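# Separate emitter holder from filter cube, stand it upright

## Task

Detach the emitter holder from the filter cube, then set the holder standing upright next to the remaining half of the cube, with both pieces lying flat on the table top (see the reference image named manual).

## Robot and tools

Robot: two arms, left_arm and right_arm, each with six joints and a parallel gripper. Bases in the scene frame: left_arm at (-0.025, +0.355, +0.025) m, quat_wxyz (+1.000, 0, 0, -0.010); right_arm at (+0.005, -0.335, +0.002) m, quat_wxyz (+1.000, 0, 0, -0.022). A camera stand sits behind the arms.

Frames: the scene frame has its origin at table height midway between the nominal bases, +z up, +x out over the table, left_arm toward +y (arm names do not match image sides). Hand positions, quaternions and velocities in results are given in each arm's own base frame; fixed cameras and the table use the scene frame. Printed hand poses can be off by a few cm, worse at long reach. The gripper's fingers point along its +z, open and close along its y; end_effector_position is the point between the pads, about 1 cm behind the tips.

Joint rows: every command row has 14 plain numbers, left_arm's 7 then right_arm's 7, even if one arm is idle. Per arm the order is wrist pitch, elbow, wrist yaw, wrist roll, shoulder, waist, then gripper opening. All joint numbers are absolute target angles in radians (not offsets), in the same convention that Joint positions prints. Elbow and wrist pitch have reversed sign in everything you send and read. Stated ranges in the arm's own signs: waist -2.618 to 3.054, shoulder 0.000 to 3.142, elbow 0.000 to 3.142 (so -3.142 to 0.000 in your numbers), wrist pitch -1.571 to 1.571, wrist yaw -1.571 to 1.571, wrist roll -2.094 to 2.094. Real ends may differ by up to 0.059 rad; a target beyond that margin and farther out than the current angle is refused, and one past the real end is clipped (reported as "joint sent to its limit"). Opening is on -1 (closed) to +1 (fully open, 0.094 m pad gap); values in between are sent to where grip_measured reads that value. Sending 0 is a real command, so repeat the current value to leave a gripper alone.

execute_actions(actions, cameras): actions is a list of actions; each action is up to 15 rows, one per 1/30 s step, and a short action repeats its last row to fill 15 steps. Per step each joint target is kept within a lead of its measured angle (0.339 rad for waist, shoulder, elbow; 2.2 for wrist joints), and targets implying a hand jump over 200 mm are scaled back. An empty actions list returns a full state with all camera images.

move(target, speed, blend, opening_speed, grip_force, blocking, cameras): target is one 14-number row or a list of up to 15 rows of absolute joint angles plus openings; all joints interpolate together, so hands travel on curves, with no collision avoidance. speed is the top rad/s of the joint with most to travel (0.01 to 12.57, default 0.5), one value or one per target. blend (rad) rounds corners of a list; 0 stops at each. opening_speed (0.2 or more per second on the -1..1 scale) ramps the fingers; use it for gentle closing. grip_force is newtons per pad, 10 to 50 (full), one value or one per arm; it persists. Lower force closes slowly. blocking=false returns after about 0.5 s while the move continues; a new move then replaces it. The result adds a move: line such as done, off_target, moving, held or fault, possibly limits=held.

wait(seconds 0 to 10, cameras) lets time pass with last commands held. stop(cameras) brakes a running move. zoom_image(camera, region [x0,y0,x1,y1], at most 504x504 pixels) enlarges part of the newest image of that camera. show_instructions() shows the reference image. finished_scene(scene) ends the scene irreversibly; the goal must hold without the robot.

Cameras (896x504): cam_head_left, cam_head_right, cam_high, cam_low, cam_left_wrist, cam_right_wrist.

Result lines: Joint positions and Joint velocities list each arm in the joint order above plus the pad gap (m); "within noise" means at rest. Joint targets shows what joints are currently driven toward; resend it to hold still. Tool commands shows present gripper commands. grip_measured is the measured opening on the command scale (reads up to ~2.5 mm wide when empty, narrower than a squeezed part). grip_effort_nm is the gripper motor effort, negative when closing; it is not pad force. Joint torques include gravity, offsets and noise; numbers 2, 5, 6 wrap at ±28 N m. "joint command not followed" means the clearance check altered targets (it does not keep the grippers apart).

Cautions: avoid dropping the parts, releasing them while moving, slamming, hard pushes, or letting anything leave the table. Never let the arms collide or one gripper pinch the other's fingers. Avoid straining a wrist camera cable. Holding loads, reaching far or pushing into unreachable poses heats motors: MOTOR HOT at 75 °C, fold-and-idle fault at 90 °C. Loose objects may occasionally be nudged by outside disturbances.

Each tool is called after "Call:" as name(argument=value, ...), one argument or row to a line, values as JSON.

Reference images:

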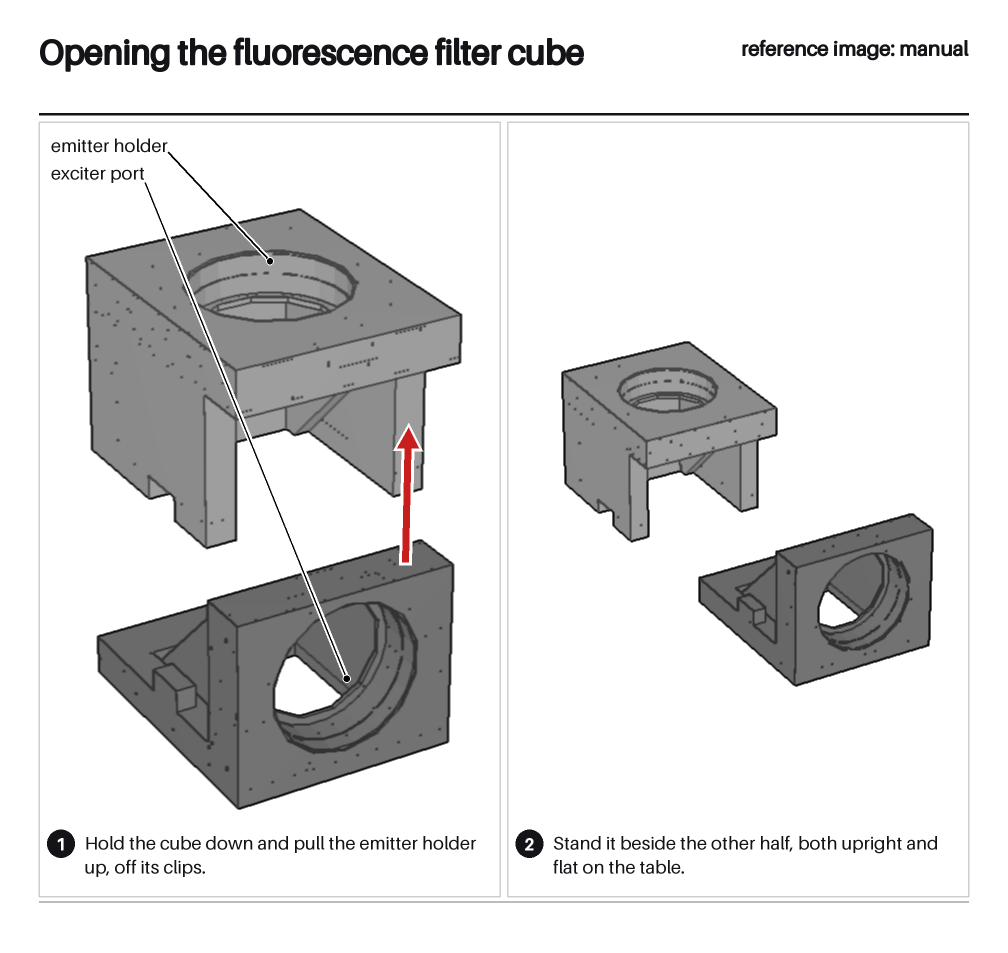

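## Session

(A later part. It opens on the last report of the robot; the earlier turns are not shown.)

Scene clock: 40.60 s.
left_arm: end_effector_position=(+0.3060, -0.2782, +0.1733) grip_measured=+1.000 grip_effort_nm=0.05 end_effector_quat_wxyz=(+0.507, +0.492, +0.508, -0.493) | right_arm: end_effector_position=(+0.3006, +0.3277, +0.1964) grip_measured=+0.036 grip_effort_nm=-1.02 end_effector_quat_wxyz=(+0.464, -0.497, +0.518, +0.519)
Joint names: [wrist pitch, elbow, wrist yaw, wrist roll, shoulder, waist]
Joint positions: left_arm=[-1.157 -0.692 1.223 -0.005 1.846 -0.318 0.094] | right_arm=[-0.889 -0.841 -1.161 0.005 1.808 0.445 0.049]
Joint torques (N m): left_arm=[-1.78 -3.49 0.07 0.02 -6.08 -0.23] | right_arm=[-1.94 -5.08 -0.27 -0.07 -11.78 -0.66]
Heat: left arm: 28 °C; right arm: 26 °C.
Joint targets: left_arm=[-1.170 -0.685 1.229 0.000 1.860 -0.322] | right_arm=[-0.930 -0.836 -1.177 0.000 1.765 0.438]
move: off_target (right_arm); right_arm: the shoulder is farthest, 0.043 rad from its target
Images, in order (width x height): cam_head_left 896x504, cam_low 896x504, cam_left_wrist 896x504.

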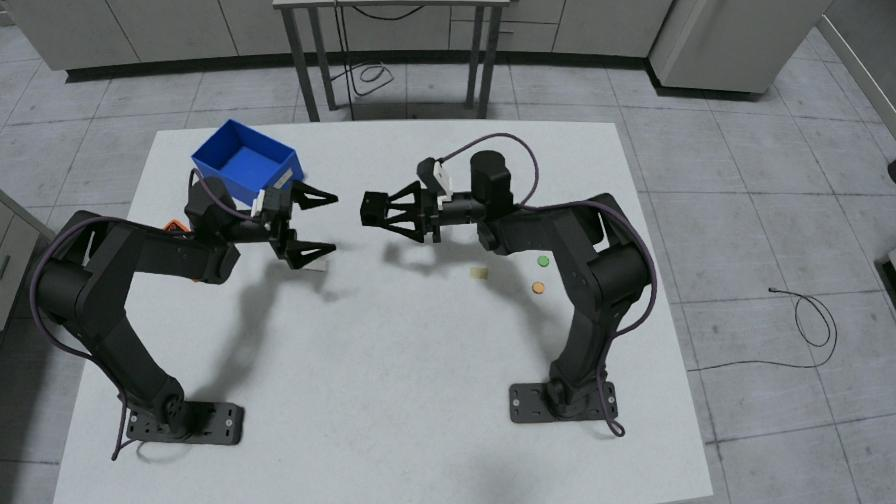

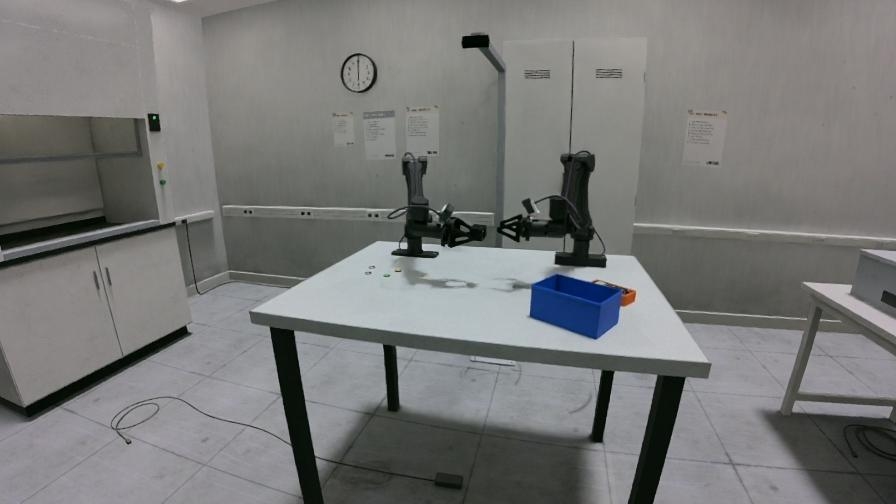

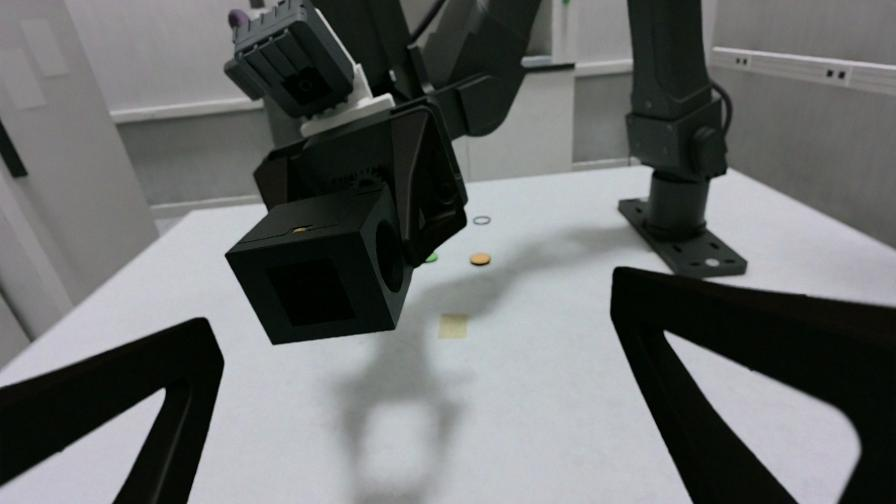

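Call:
move(
  target=[-1.203,-0.79,1.258,0,1.998,-0.293,1,-0.93,-0.836,-1.177,0,1.765,0.438,-0.7],
  speed=0.3,
  cameras=["cam_left_wrist","cam_head_left","cam_low"],
)

Call:
zoom_image(
  camera="cam_head_left",
  region=[200, 130, 480, 320],
)

Call:
zoom_image(
  camera="cam_low",
  region=[450, 190, 550, 260],
)

Scene clock: 44.80 s.
left_arm: end_effector_position=(+0.3270, -0.2790, +0.1511) grip_measured=+1.000 grip_effort_nm=0.05 end_effector_quat_wxyz=(+0.498, +0.491, +0.512, -0.499) | right_arm: end_effector_position=(+0.3006, +0.3277, +0.1964) grip_measured=+0.036 grip_effort_nm=-1.02 end_effector_quat_wxyz=(+0.464, -0.497, +0.518, +0.519)
Joint names: [wrist pitch, elbow, wrist yaw, wrist roll, shoulder, waist]
Joint positions: left_arm=[-1.19 -0.771 1.252 -0.005 1.978 -0.299 0.094] | right_arm=[-0.889 -0.841 -1.161 0.005 1.808 0.445 0.049]
Joint torques (N m): left_arm=[-1.68 -5.35 0.07 0.04 -6.5 0.5] | right_arm=[-1.93 -5.12 -0.28 -0.07 -11.81 -0.66]
Heat: left arm: 28 °C; right arm: 26 °C.
Joint targets: left_arm=[-1.203 -0.790 1.258 0.000 1.998 -0.293] | right_arm=[-0.930 -0.836 -1.177 0.000 1.765 0.438]
move: off_target (right_arm); right_arm: the shoulder is farthest, 0.043 rad from its target
Images, in order (width x height): cam_head_left 896x504, cam_low 896x504, cam_left_wrist 896x504.

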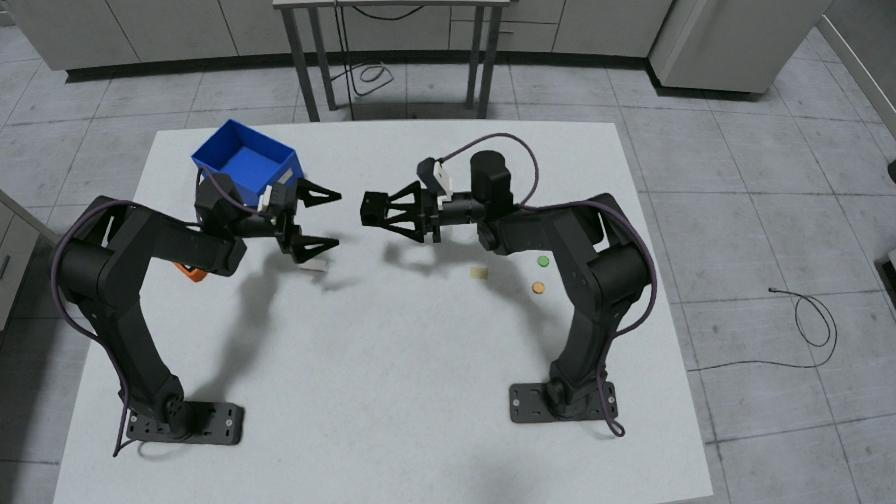

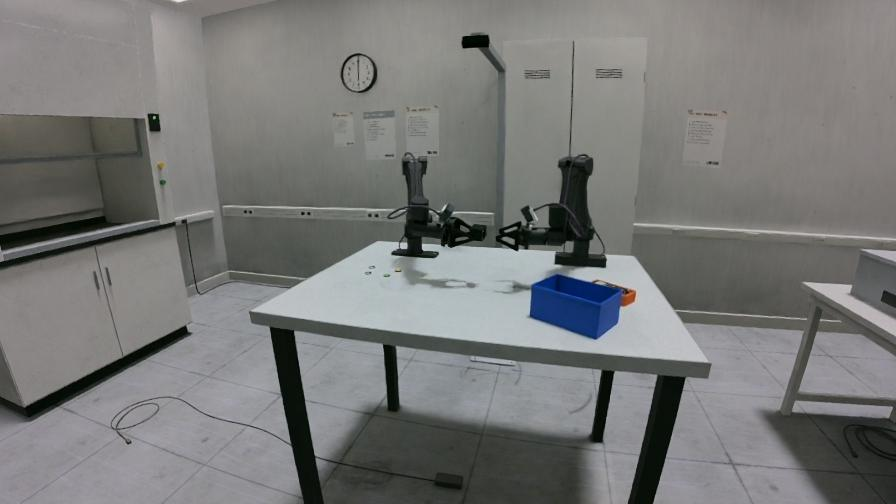

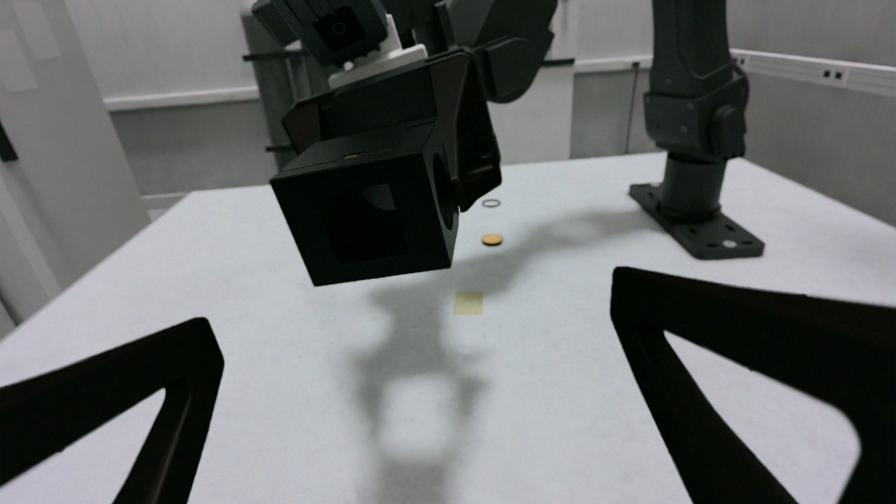

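Scaled by 1.800 from the camera's 896x504 image, which has a finer 1280x720 frame.

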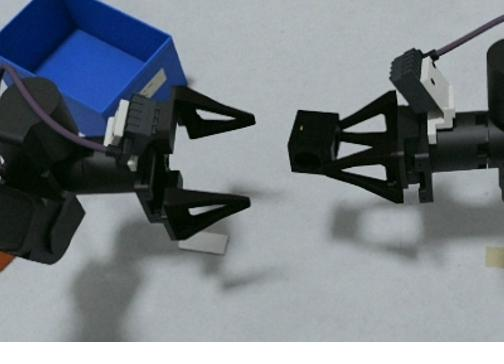

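Scaled by 5.040 from the camera's 896x504 image, which has a finer 1280x720 frame.

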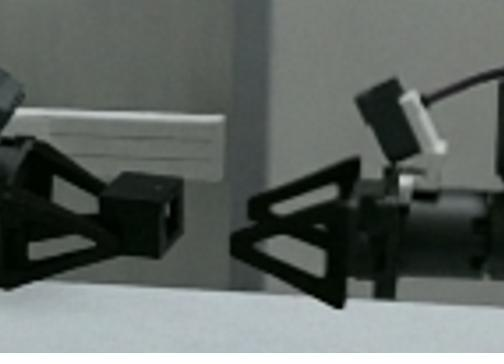

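Call:
move(
  target=[-1.156,-0.901,1.193,-0.04,2.062,-0.358,1,-0.93,-0.836,-1.177,0,1.765,0.438,-0.7],
  speed=0.2,
  cameras=["cam_left_wrist","cam_head_left","cam_low"],
)

Call:
zoom_image(
  camera="cam_head_left",
  region=[270, 150, 480, 290],
)

Call:
zoom_image(
  camera="cam_low",
  region=[450, 190, 550, 260],
)

Scene clock: 47.20 s.
left_arm: end_effector_position=(+0.3441, -0.3046, +0.1563) grip_measured=+1.000 grip_effort_nm=0.05 end_effector_quat_wxyz=(+0.501, +0.489, +0.508, -0.502) | right_arm: end_effector_position=(+0.3006, +0.3277, +0.1964) grip_measured=+0.036 grip_effort_nm=-1.02 end_effector_quat_wxyz=(+0.464, -0.497, +0.518, +0.519)
Joint names: [wrist pitch, elbow, wrist yaw, wrist roll, shoulder, waist]
Joint positions: left_arm=[-1.173 -0.882 1.201 -0.035 2.038 -0.352 0.094] | right_arm=[-0.889 -0.841 -1.161 0.005 1.808 0.445 0.049]
Joint torques (N m): left_arm=[-1.46 -5.52 -0.04 -0.09 -6.94 -0.38] | right_arm=[-1.94 -5.08 -0.28 -0.07 -11.73 -0.64]
Heat: left arm: 28 °C; right arm: 26 °C.
Joint targets: left_arm=[-1.156 -0.901 1.193 -0.040 2.062 -0.358] | right_arm=[-0.930 -0.836 -1.177 0.000 1.765 0.438]
move: off_target (right_arm); right_arm: the shoulder is farthest, 0.043 rad from its target
Images, in order (width x height): cam_head_left 896x504, cam_low 896x504, cam_left_wrist 896x504.

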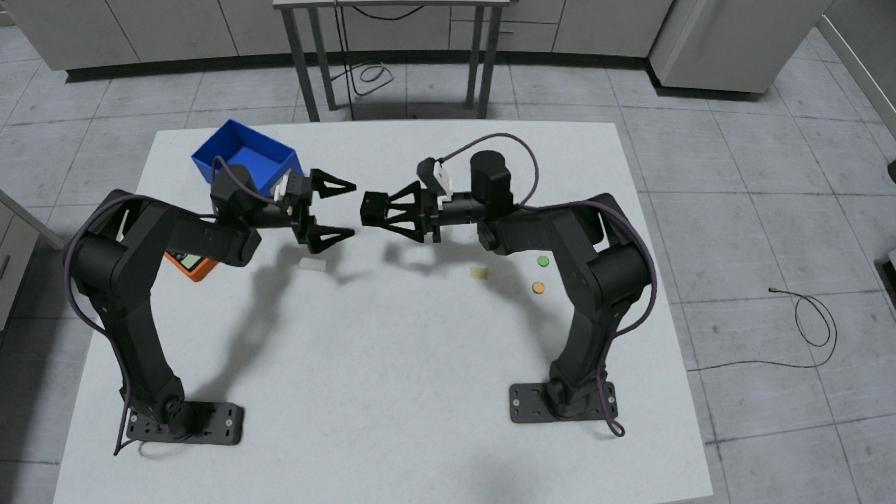

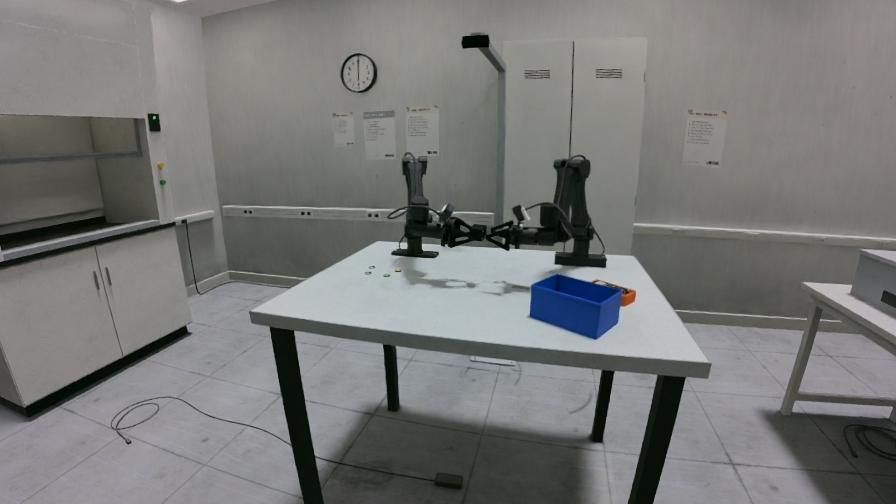

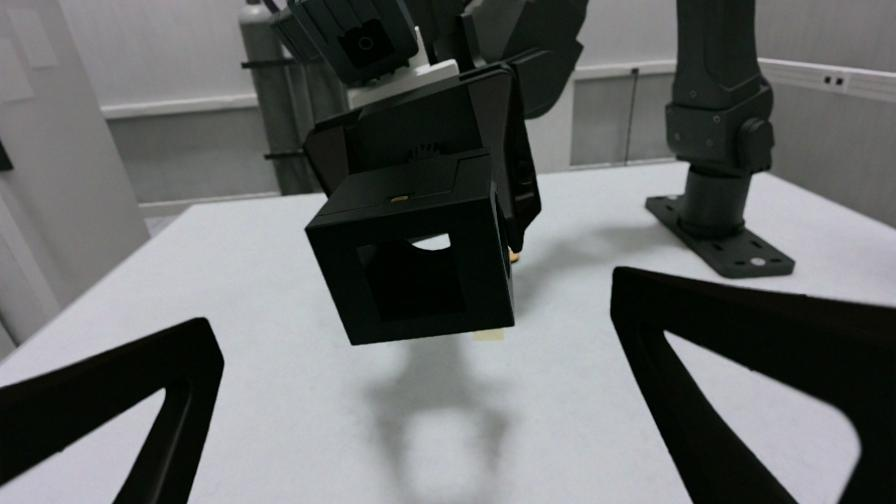

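Scaled by 2.400 from the camera's 896x504 image, which has a finer 1280x720 frame.

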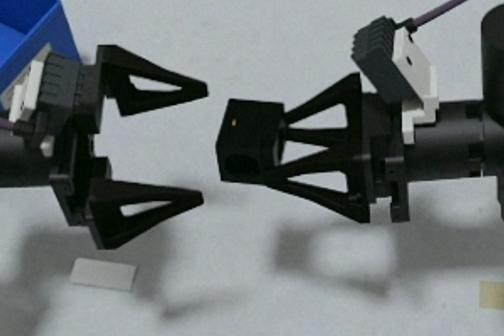

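Scaled by 5.040 from the camera's 896x504 image, which has a finer 1280x720 frame.

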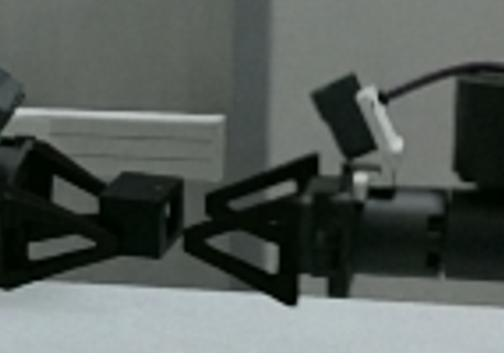

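Call:
move(
  target=[-1.164,-0.925,1.153,-0.04,2.094,-0.398,1,-0.93,-0.836,-1.177,0,1.765,0.438,-0.7],
  speed=0.1,
  cameras=["cam_left_wrist","cam_head_left","cam_low"],
)

Call:
zoom_image(
  camera="cam_head_left",
  region=[320, 160, 440, 250],
)

Call:
zoom_image(
  camera="cam_low",
  region=[450, 190, 550, 260],
)

Scene clock: 50.37 s.
left_arm: end_effector_position=(+0.3442, -0.3202, +0.1499) grip_measured=+1.000 grip_effort_nm=0.05 end_effector_quat_wxyz=(+0.498, +0.487, +0.511, -0.503) | right_arm: end_effector_position=(+0.3006, +0.3277, +0.1964) grip_measured=+0.036 grip_effort_nm=-1.02 end_effector_quat_wxyz=(+0.464, -0.497, +0.518, +0.519)
Joint names: [wrist pitch, elbow, wrist yaw, wrist roll, shoulder, waist]
Joint positions: left_arm=[-1.172 -0.905 1.16 -0.036 2.07 -0.392 0.094] | right_arm=[-0.889 -0.841 -1.161 0.005 1.808 0.445 0.049]
Joint torques (N m): left_arm=[-1.56 -5.68 -0.1 -0.07 -7.17 -0.43] | right_arm=[-1.93 -5.07 -0.27 -0.06 -11.74 -0.68]
Heat: left arm: 28 °C; right arm: 27 °C.
Joint targets: left_arm=[-1.164 -0.925 1.153 -0.040 2.094 -0.398] | right_arm=[-0.930 -0.836 -1.177 0.000 1.765 0.438]
move: off_target (right_arm); right_arm: the shoulder is farthest, 0.043 rad from its target
Images, in order (width x height): cam_head_left 896x504, cam_low 896x504, cam_left_wrist 896x504.

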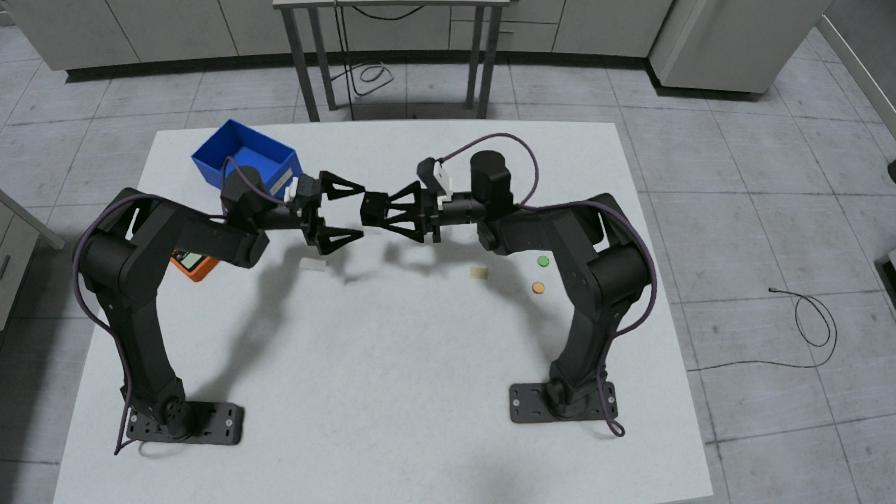

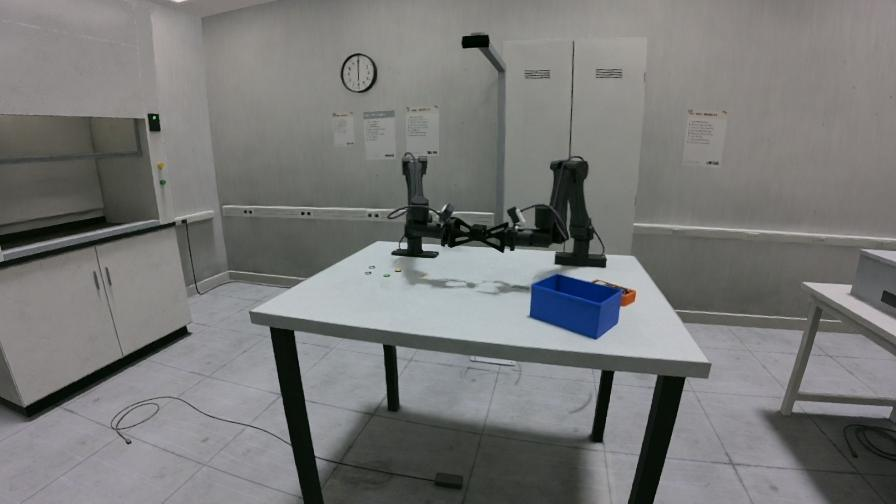

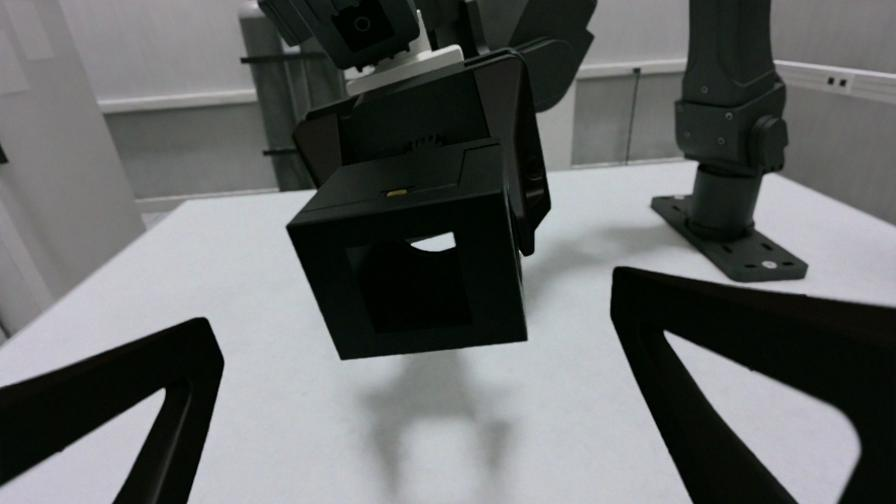

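Scaled by 4.200 from the camera's 896x504 image, which has a finer 1280x720 frame.

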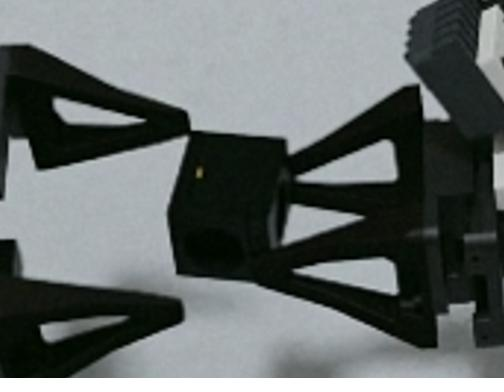

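Scaled by 5.040 from the camera's 896x504 image, which has a finer 1280x720 frame.

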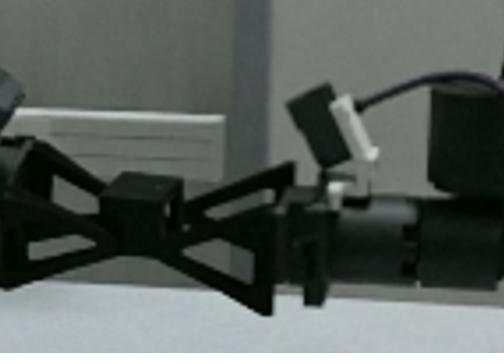

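Call:
move(
  target=[-1.122,-1.0162,1.251,-0.04,2.1434,-0.40,1,-0.93,-0.836,-1.177,0,1.765,0.438,-0.7],
  speed=0.1,
  cameras=["cam_left_wrist","cam_head_left","cam_low"],
)

Call:
zoom_image(
  camera="cam_head_left",
  region=[320, 160, 440, 250],
)

Call:
zoom_image(
  camera="cam_low",
  region=[450, 190, 550, 260],
)

Scene clock: 55.37 s.
left_arm: end_effector_position=(+0.3470, -0.3273, +0.1516) grip_measured=+1.000 grip_effort_nm=0.05 end_effector_quat_wxyz=(+0.479, +0.510, +0.487, -0.523) | right_arm: end_effector_position=(+0.3006, +0.3277, +0.1964) grip_measured=+0.036 grip_effort_nm=-1.02 end_effector_quat_wxyz=(+0.464, -0.497, +0.518, +0.519)
Joint names: [wrist pitch, elbow, wrist yaw, wrist roll, shoulder, waist]
Joint positions: left_arm=[-1.139 -0.996 1.245 -0.037 2.118 -0.392 0.094] | right_arm=[-0.889 -0.841 -1.161 0.005 1.808 0.445 0.049]
Joint torques (N m): left_arm=[-1.43 -5.79 0.01 -0.06 -7.61 -0.61] | right_arm=[-1.94 -5.14 -0.28 -0.07 -11.78 -0.62]
Heat: left arm: 28 °C; right arm: 27 °C.
Joint targets: left_arm=[-1.122 -1.016 1.251 -0.040 2.143 -0.400] | right_arm=[-0.930 -0.836 -1.177 0.000 1.765 0.438]
move: off_target (right_arm); right_arm: the shoulder is farthest, 0.043 rad from its target
Images, in order (width x height): cam_head_left 896x504, cam_low 896x504, cam_left_wrist 896x504.

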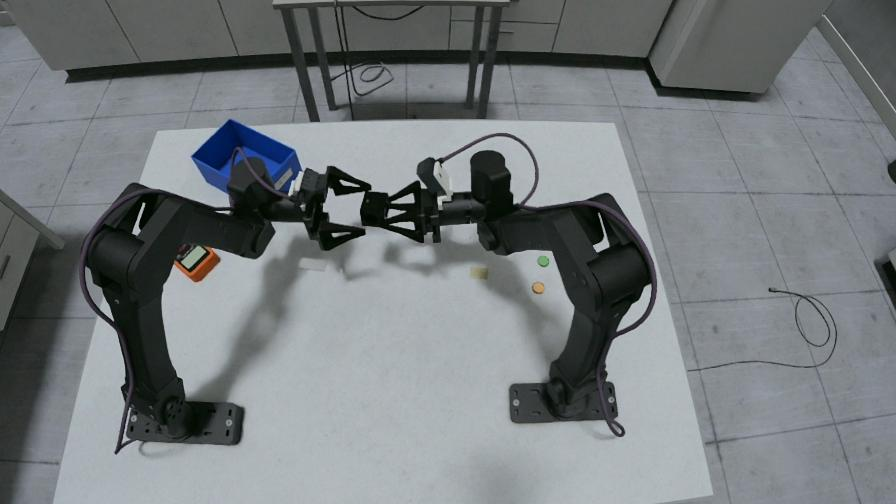

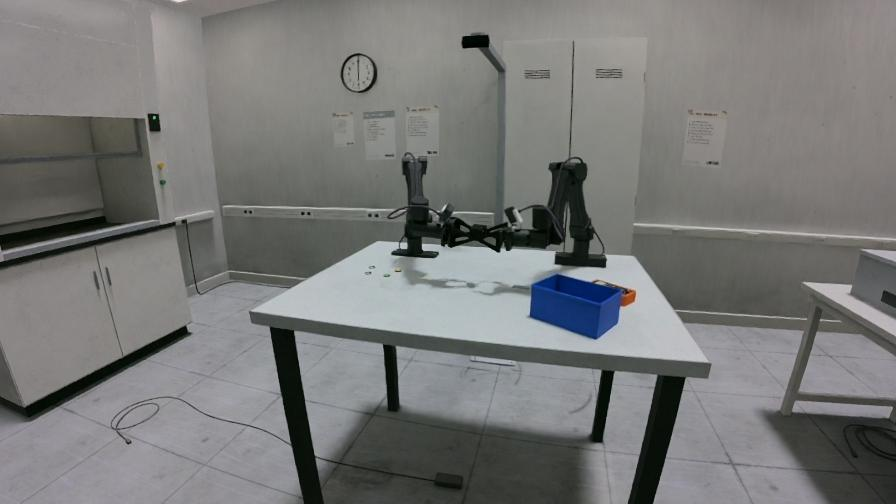

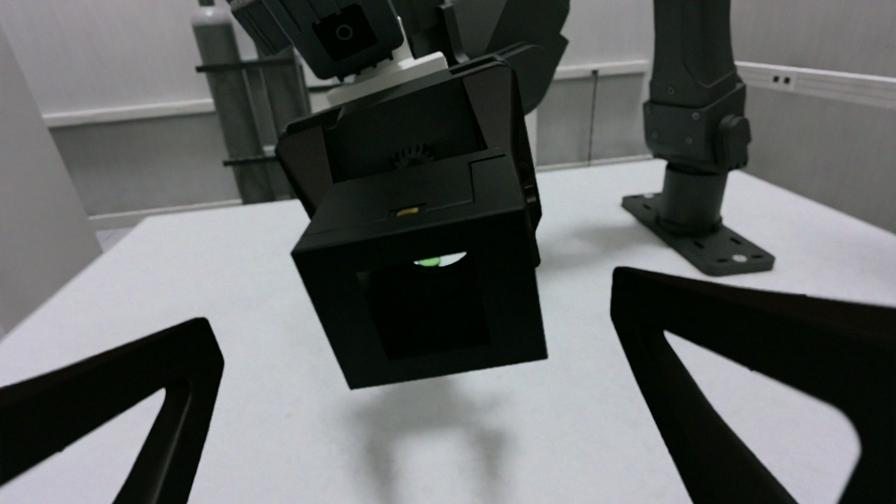

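Scaled by 4.200 from the camera's 896x504 image, which has a finer 1280x720 frame.

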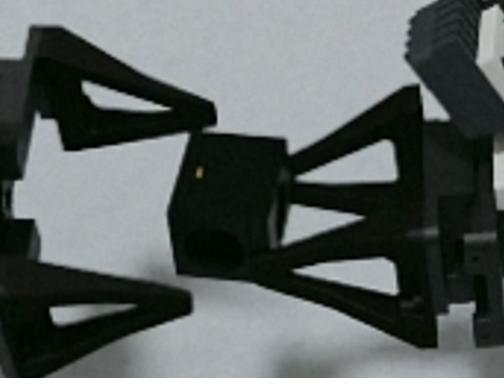

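Scaled by 5.040 from the camera's 896x504 image, which has a finer 1280x720 frame.

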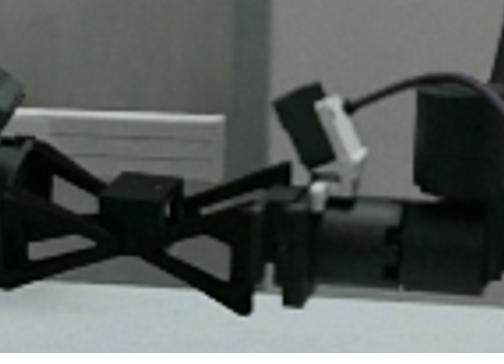

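Call:
move(
  target=[
    [-1.122,-1.0162,1.265,-0.105,2.1434,-0.40,1,-0.93,-0.836,-1.177,0,1.765,0.438,-0.7],
    [-1.122,-1.0162,1.265,-0.105,2.1434,-0.40,-0.5,-0.93,-0.836,-1.177,0,1.765,0.438,-0.7],
  ],
  speed=0.15,
  opening_speed=0.5,
  cameras=["cam_left_wrist","cam_head_left","cam_right_wrist"],
)

Call:
zoom_image(
  camera="cam_head_left",
  region=[320, 160, 440, 250],
)

Call:
zoom_image(
  camera="cam_left_wrist",
  region=[200, 120, 680, 440],
)

Scene clock: 60.73 s.
left_arm: end_effector_position=(+0.3436, -0.3271, +0.1514) grip_measured=+0.008 grip_effort_nm=-0.98 end_effector_quat_wxyz=(+0.455, +0.497, +0.500, -0.544) | right_arm: end_effector_position=(+0.3006, +0.3277, +0.1964) grip_measured=+0.036 grip_effort_nm=-1.02 end_effector_quat_wxyz=(+0.464, -0.497, +0.518, +0.519)
Joint names: [wrist pitch, elbow, wrist yaw, wrist roll, shoulder, waist]
Joint positions: left_arm=[-1.138 -0.996 1.264 -0.107 2.118 -0.392 0.047] | right_arm=[-0.889 -0.841 -1.161 0.005 1.808 0.445 0.049]
Joint torques (N m): left_arm=[-1.42 -5.67 -0.02 -0.01 -7.54 -0.57] | right_arm=[-1.92 -5.15 -0.27 -0.06 -11.75 -0.61]
Heat: left arm: 28 °C; right arm: 27 °C.
Joint targets: left_arm=[-1.122 -1.016 1.265 -0.105 2.143 -0.400] | right_arm=[-0.930 -0.836 -1.177 0.000 1.765 0.438]
move: off_target (right_arm); right_arm: the shoulder is farthest, 0.043 rad from its target
Images, in order (width x height): cam_head_left 896x504, cam_left_wrist 896x504, cam_right_wrist 896x504.

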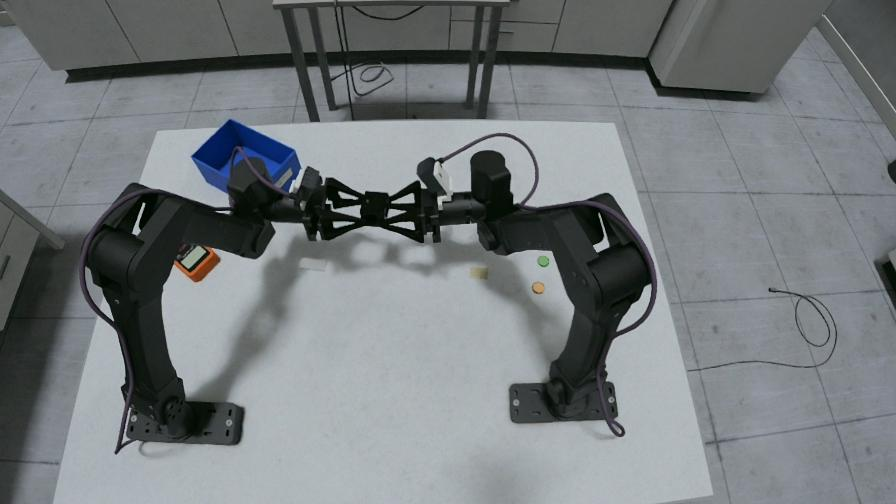

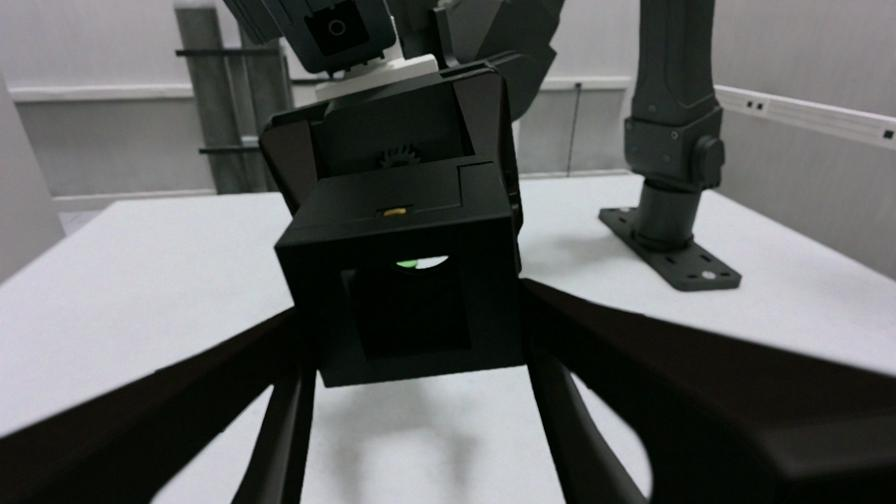

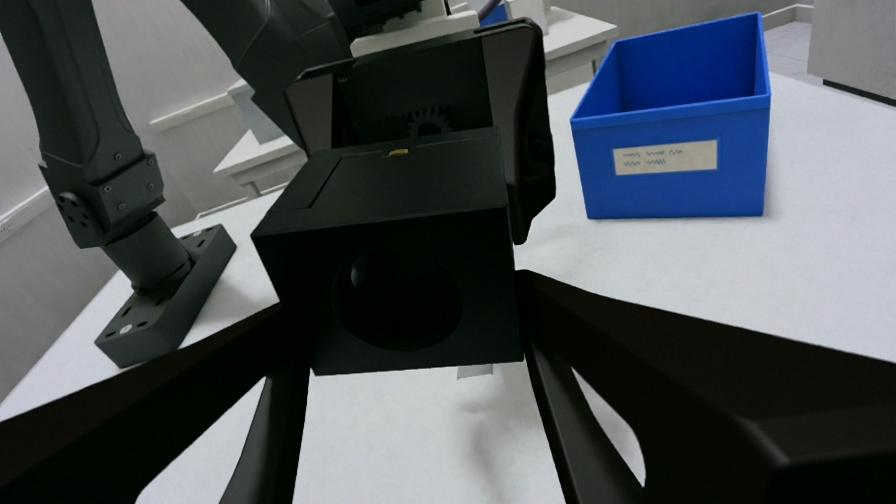

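Scaled by 4.200 from the camera's 896x504 image, which has a finer 1280x720 frame.

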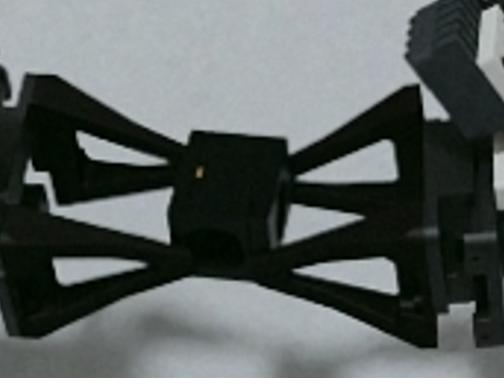

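Scaled by 1.050 from the camera's 896x504 image, which has a finer 1280x720 frame.

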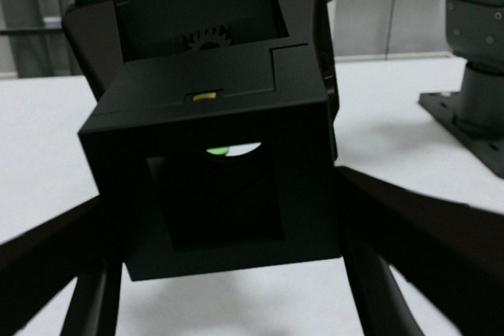

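Call:
move(
  target=[
    [-1.145,-0.989,1.333,-0.105,2.1384,-0.33,-0.7,-0.935,-0.815,-1.25,0,1.75,0.36,-0.7],
    [-1.167,-0.961,1.4,-0.105,2.1334,-0.26,-0.7,-0.94,-0.794,-1.322,0,1.734,0.283,-0.7],
  ],
  speed=0.12,
  blend=0.02,
  cameras=["cam_head_left"],
)

Call:
zoom_image(
  camera="cam_head_left",
  region=[320, 160, 440, 250],
)

Scene clock: 63.20 s.
left_arm: end_effector_position=(+0.3542, -0.2788, +0.1456) grip_measured=+0.008 grip_effort_nm=-0.98 end_effector_quat_wxyz=(+0.449, +0.495, +0.505, -0.546) | right_arm: end_effector_position=(+0.3124, +0.2755, +0.2012) grip_measured=+0.036 grip_effort_nm=-1.02 end_effector_quat_wxyz=(+0.473, -0.494, +0.514, +0.518)
Joint names: [wrist pitch, elbow, wrist yaw, wrist roll, shoulder, waist]
Joint positions: left_arm=[-1.15 -0.97 1.394 -0.108 2.118 -0.264 0.047] | right_arm=[-0.909 -0.801 -1.306 0.005 1.773 0.289 0.049]
Joint torques (N m): left_arm=[-1.71 -3.28 0.08 0.03 -8.05 0.38] | right_arm=[-1.75 -4.82 -0.25 -0.07 -11 -0.54]
Heat: left arm: 28 °C; right arm: 27 °C.
Joint targets: left_arm=[-1.167 -0.961 1.400 -0.105 2.133 -0.260] | right_arm=[-0.940 -0.794 -1.322 0.000 1.734 0.283]
move: off_target (right_arm); right_arm: the shoulder is farthest, 0.039 rad from its target
Images, in order (width x height): cam_head_left 896x504.

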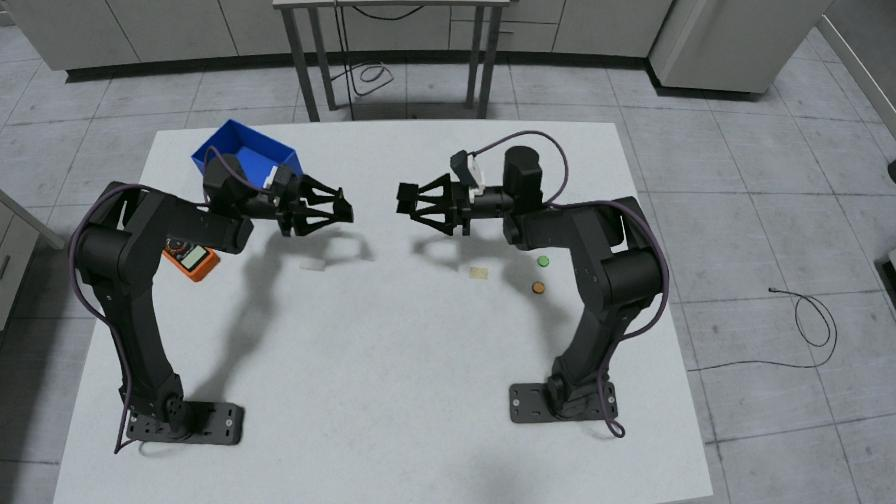

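Scaled by 4.200 from the camera's 896x504 image, which has a finer 1280x720 frame.

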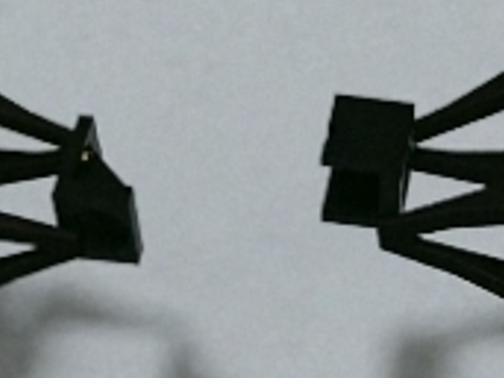

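Call:
move(
  target=[
    [-1.167,-0.961,1.4,-0.105,2.1334,-0.26,-0.7,0.15,-1.2,-0.6,0,1.85,0.2,-0.7],
    [-1.167,-0.961,1.4,-0.105,2.1334,-0.26,-0.7,1.327,-1.6515,0,0,1.921,0.45,-0.7],
    [-1.167,-0.961,1.4,-0.105,2.1334,-0.26,-0.7,1.118,-1.469,0,0,1.947,0.45,-0.7],
  ],
  speed=[0.6,0.6,0.25],
  blend=[0.1,0.05,0],
  cameras=["cam_head_left","cam_right_wrist","cam_low"],
)

Call:
zoom_image(
  camera="cam_low",
  region=[370, 200, 530, 290],
)

Scene clock: 71.33 s.
left_arm: end_effector_position=(+0.3542, -0.2788, +0.1457) grip_measured=+0.008 grip_effort_nm=-0.98 end_effector_quat_wxyz=(+0.449, +0.495, +0.504, -0.546) | right_arm: end_effector_position=(+0.3239, +0.1571, +0.0594) grip_measured=+0.036 grip_effort_nm=-1.02 end_effector_quat_wxyz=(-0.002, -0.217, +0.976, +0.004)
Joint names: [wrist pitch, elbow, wrist yaw, wrist roll, shoulder, waist]
Joint positions: left_arm=[-1.15 -0.97 1.394 -0.108 2.118 -0.264 0.047] | right_arm=[1.112 -1.476 -0.009 0.006 1.937 0.444 0.049]
Joint torques (N m): left_arm=[-1.7 -3.26 0.03 0.02 -8.05 0.34] | right_arm=[-0.19 -5.01 0.1 -0.06 -8.57 0.42]
Heat: left arm: 29 °C; right arm: 27 °C.
Joint targets: left_arm=[-1.167 -0.961 1.400 -0.105 2.133 -0.260] | right_arm=[1.118 -1.469 0.000 0.000 1.947 0.450]
move: done
Images, in order (width x height): cam_head_left 896x504, cam_low 896x504, cam_right_wrist 896x504.

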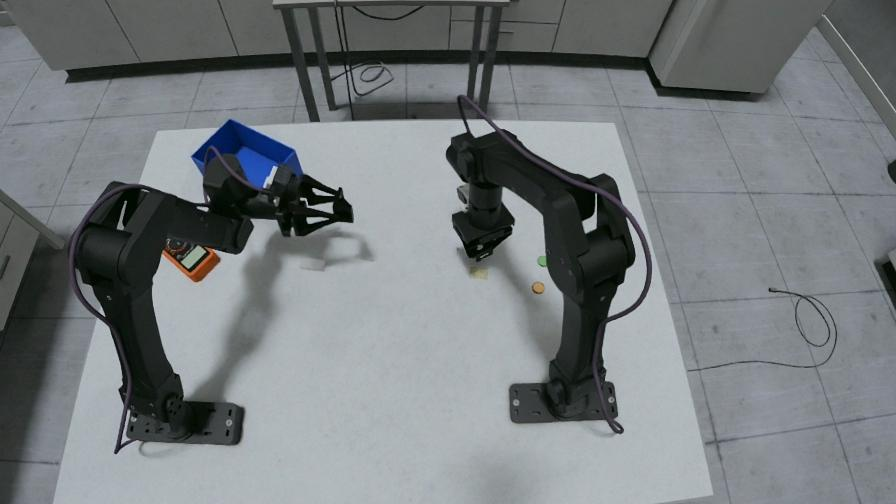

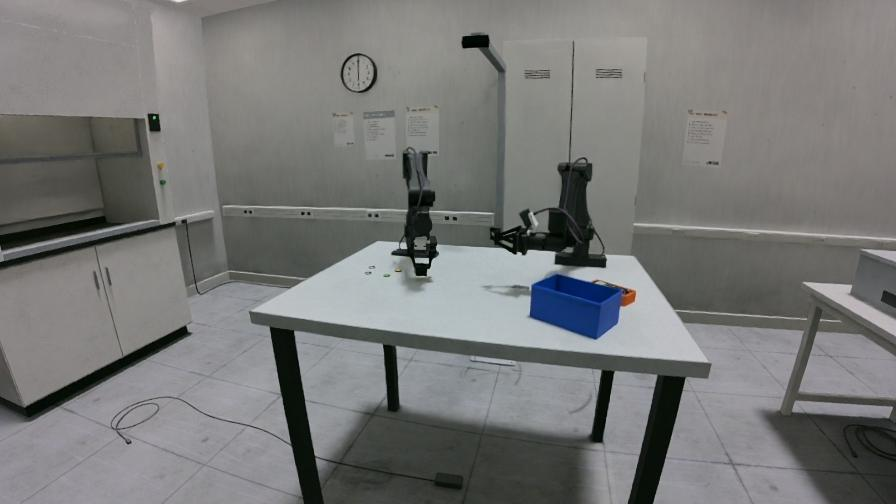

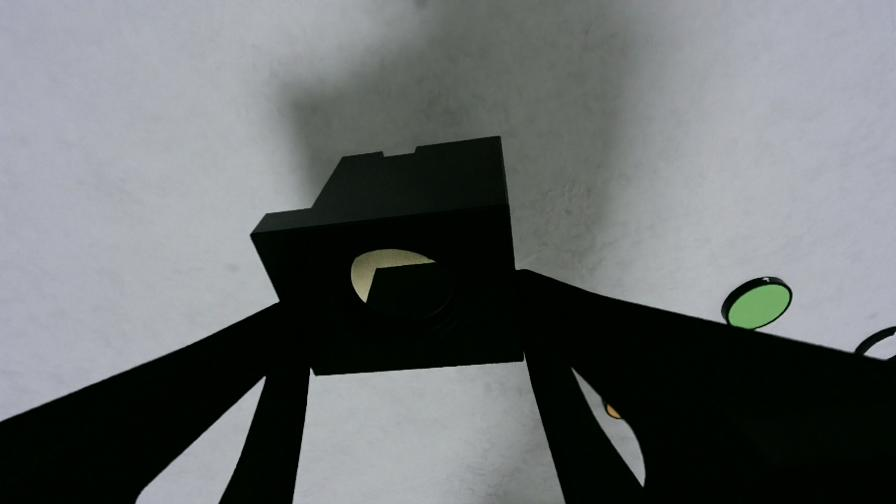

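Scaled by 3.150 from the camera's 896x504 image, which has a finer 1280x720 frame.

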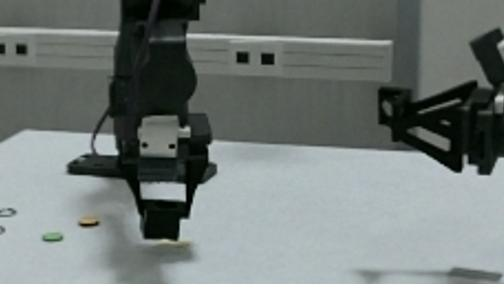

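Call:
move(
  target=[-1.167,-0.961,1.4,-0.105,2.1334,-0.26,-0.7,1.080,-1.44,0,0,1.9555,0.45,-0.7],
  speed=0.06,
  cameras=["cam_right_wrist","cam_low"],
)

Call:
zoom_image(
  camera="cam_low",
  region=[390, 240, 450, 290],
)

Scene clock: 72.97 s.
left_arm: end_effector_position=(+0.3542, -0.2788, +0.1457) grip_measured=+0.008 grip_effort_nm=-0.98 end_effector_quat_wxyz=(+0.449, +0.495, +0.504, -0.546) | right_arm: end_effector_position=(+0.3243, +0.1573, +0.0504) grip_measured=+0.036 grip_effort_nm=-1.02 end_effector_quat_wxyz=(+0.000, -0.217, +0.976, +0.005)
Joint names: [wrist pitch, elbow, wrist yaw, wrist roll, shoulder, waist]
Joint positions: left_arm=[-1.15 -0.97 1.394 -0.108 2.118 -0.264 0.047] | right_arm=[1.074 -1.448 -0.009 0.006 1.943 0.444 0.049]
Joint torques (N m): left_arm=[-1.7 -3.29 0.06 0.04 -8.1 0.38] | right_arm=[-0.23 -4.92 0.11 -0.09 -8.49 0.39]
Heat: left arm: 29 °C; right arm: 27 °C.
Joint targets: left_arm=[-1.167 -0.961 1.400 -0.105 2.133 -0.260] | right_arm=[1.080 -1.440 0.000 0.000 1.955 0.450]
move: done
Images, in order (width x height): cam_low 896x504, cam_right_wrist 896x504.

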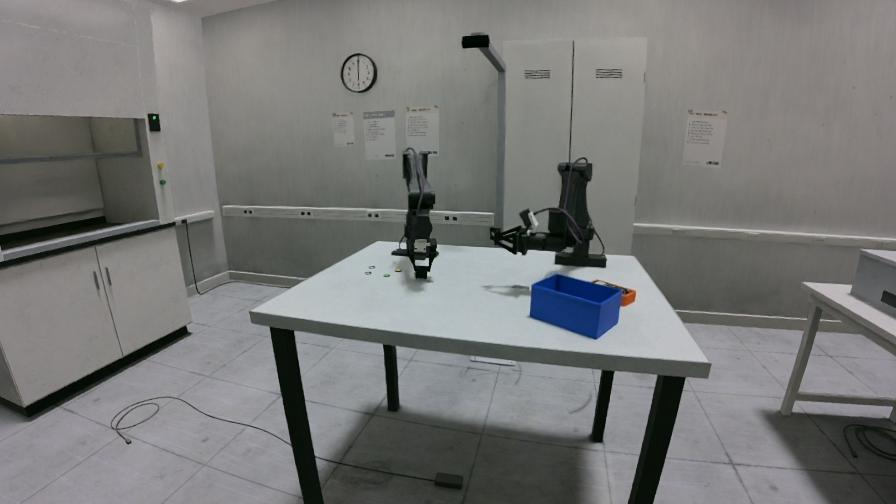

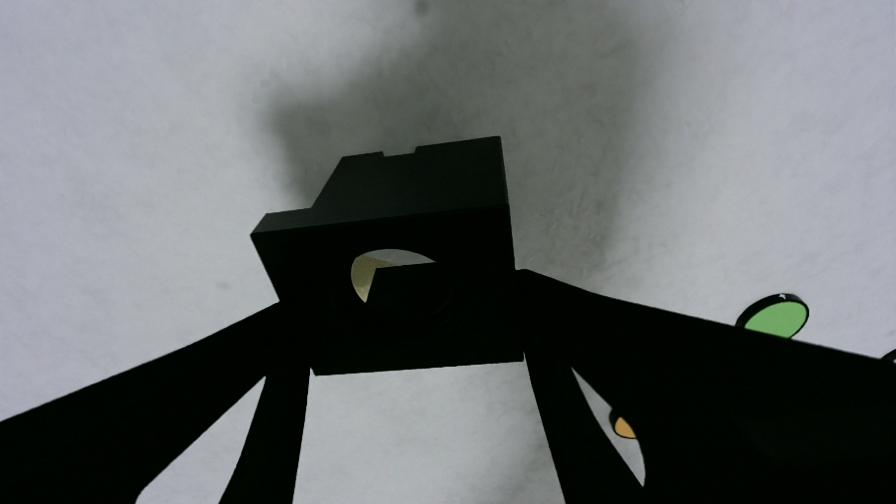

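Scaled by 8.400 from the camera's 896x504 image, which has a finer 1280x720 frame.

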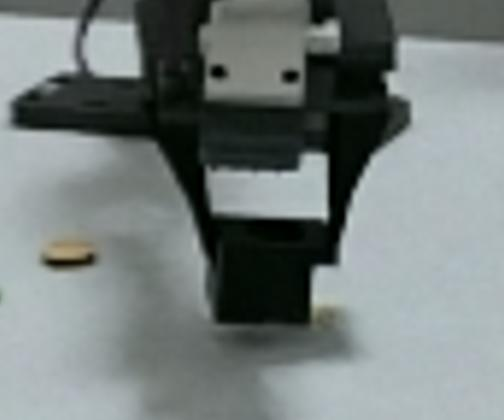

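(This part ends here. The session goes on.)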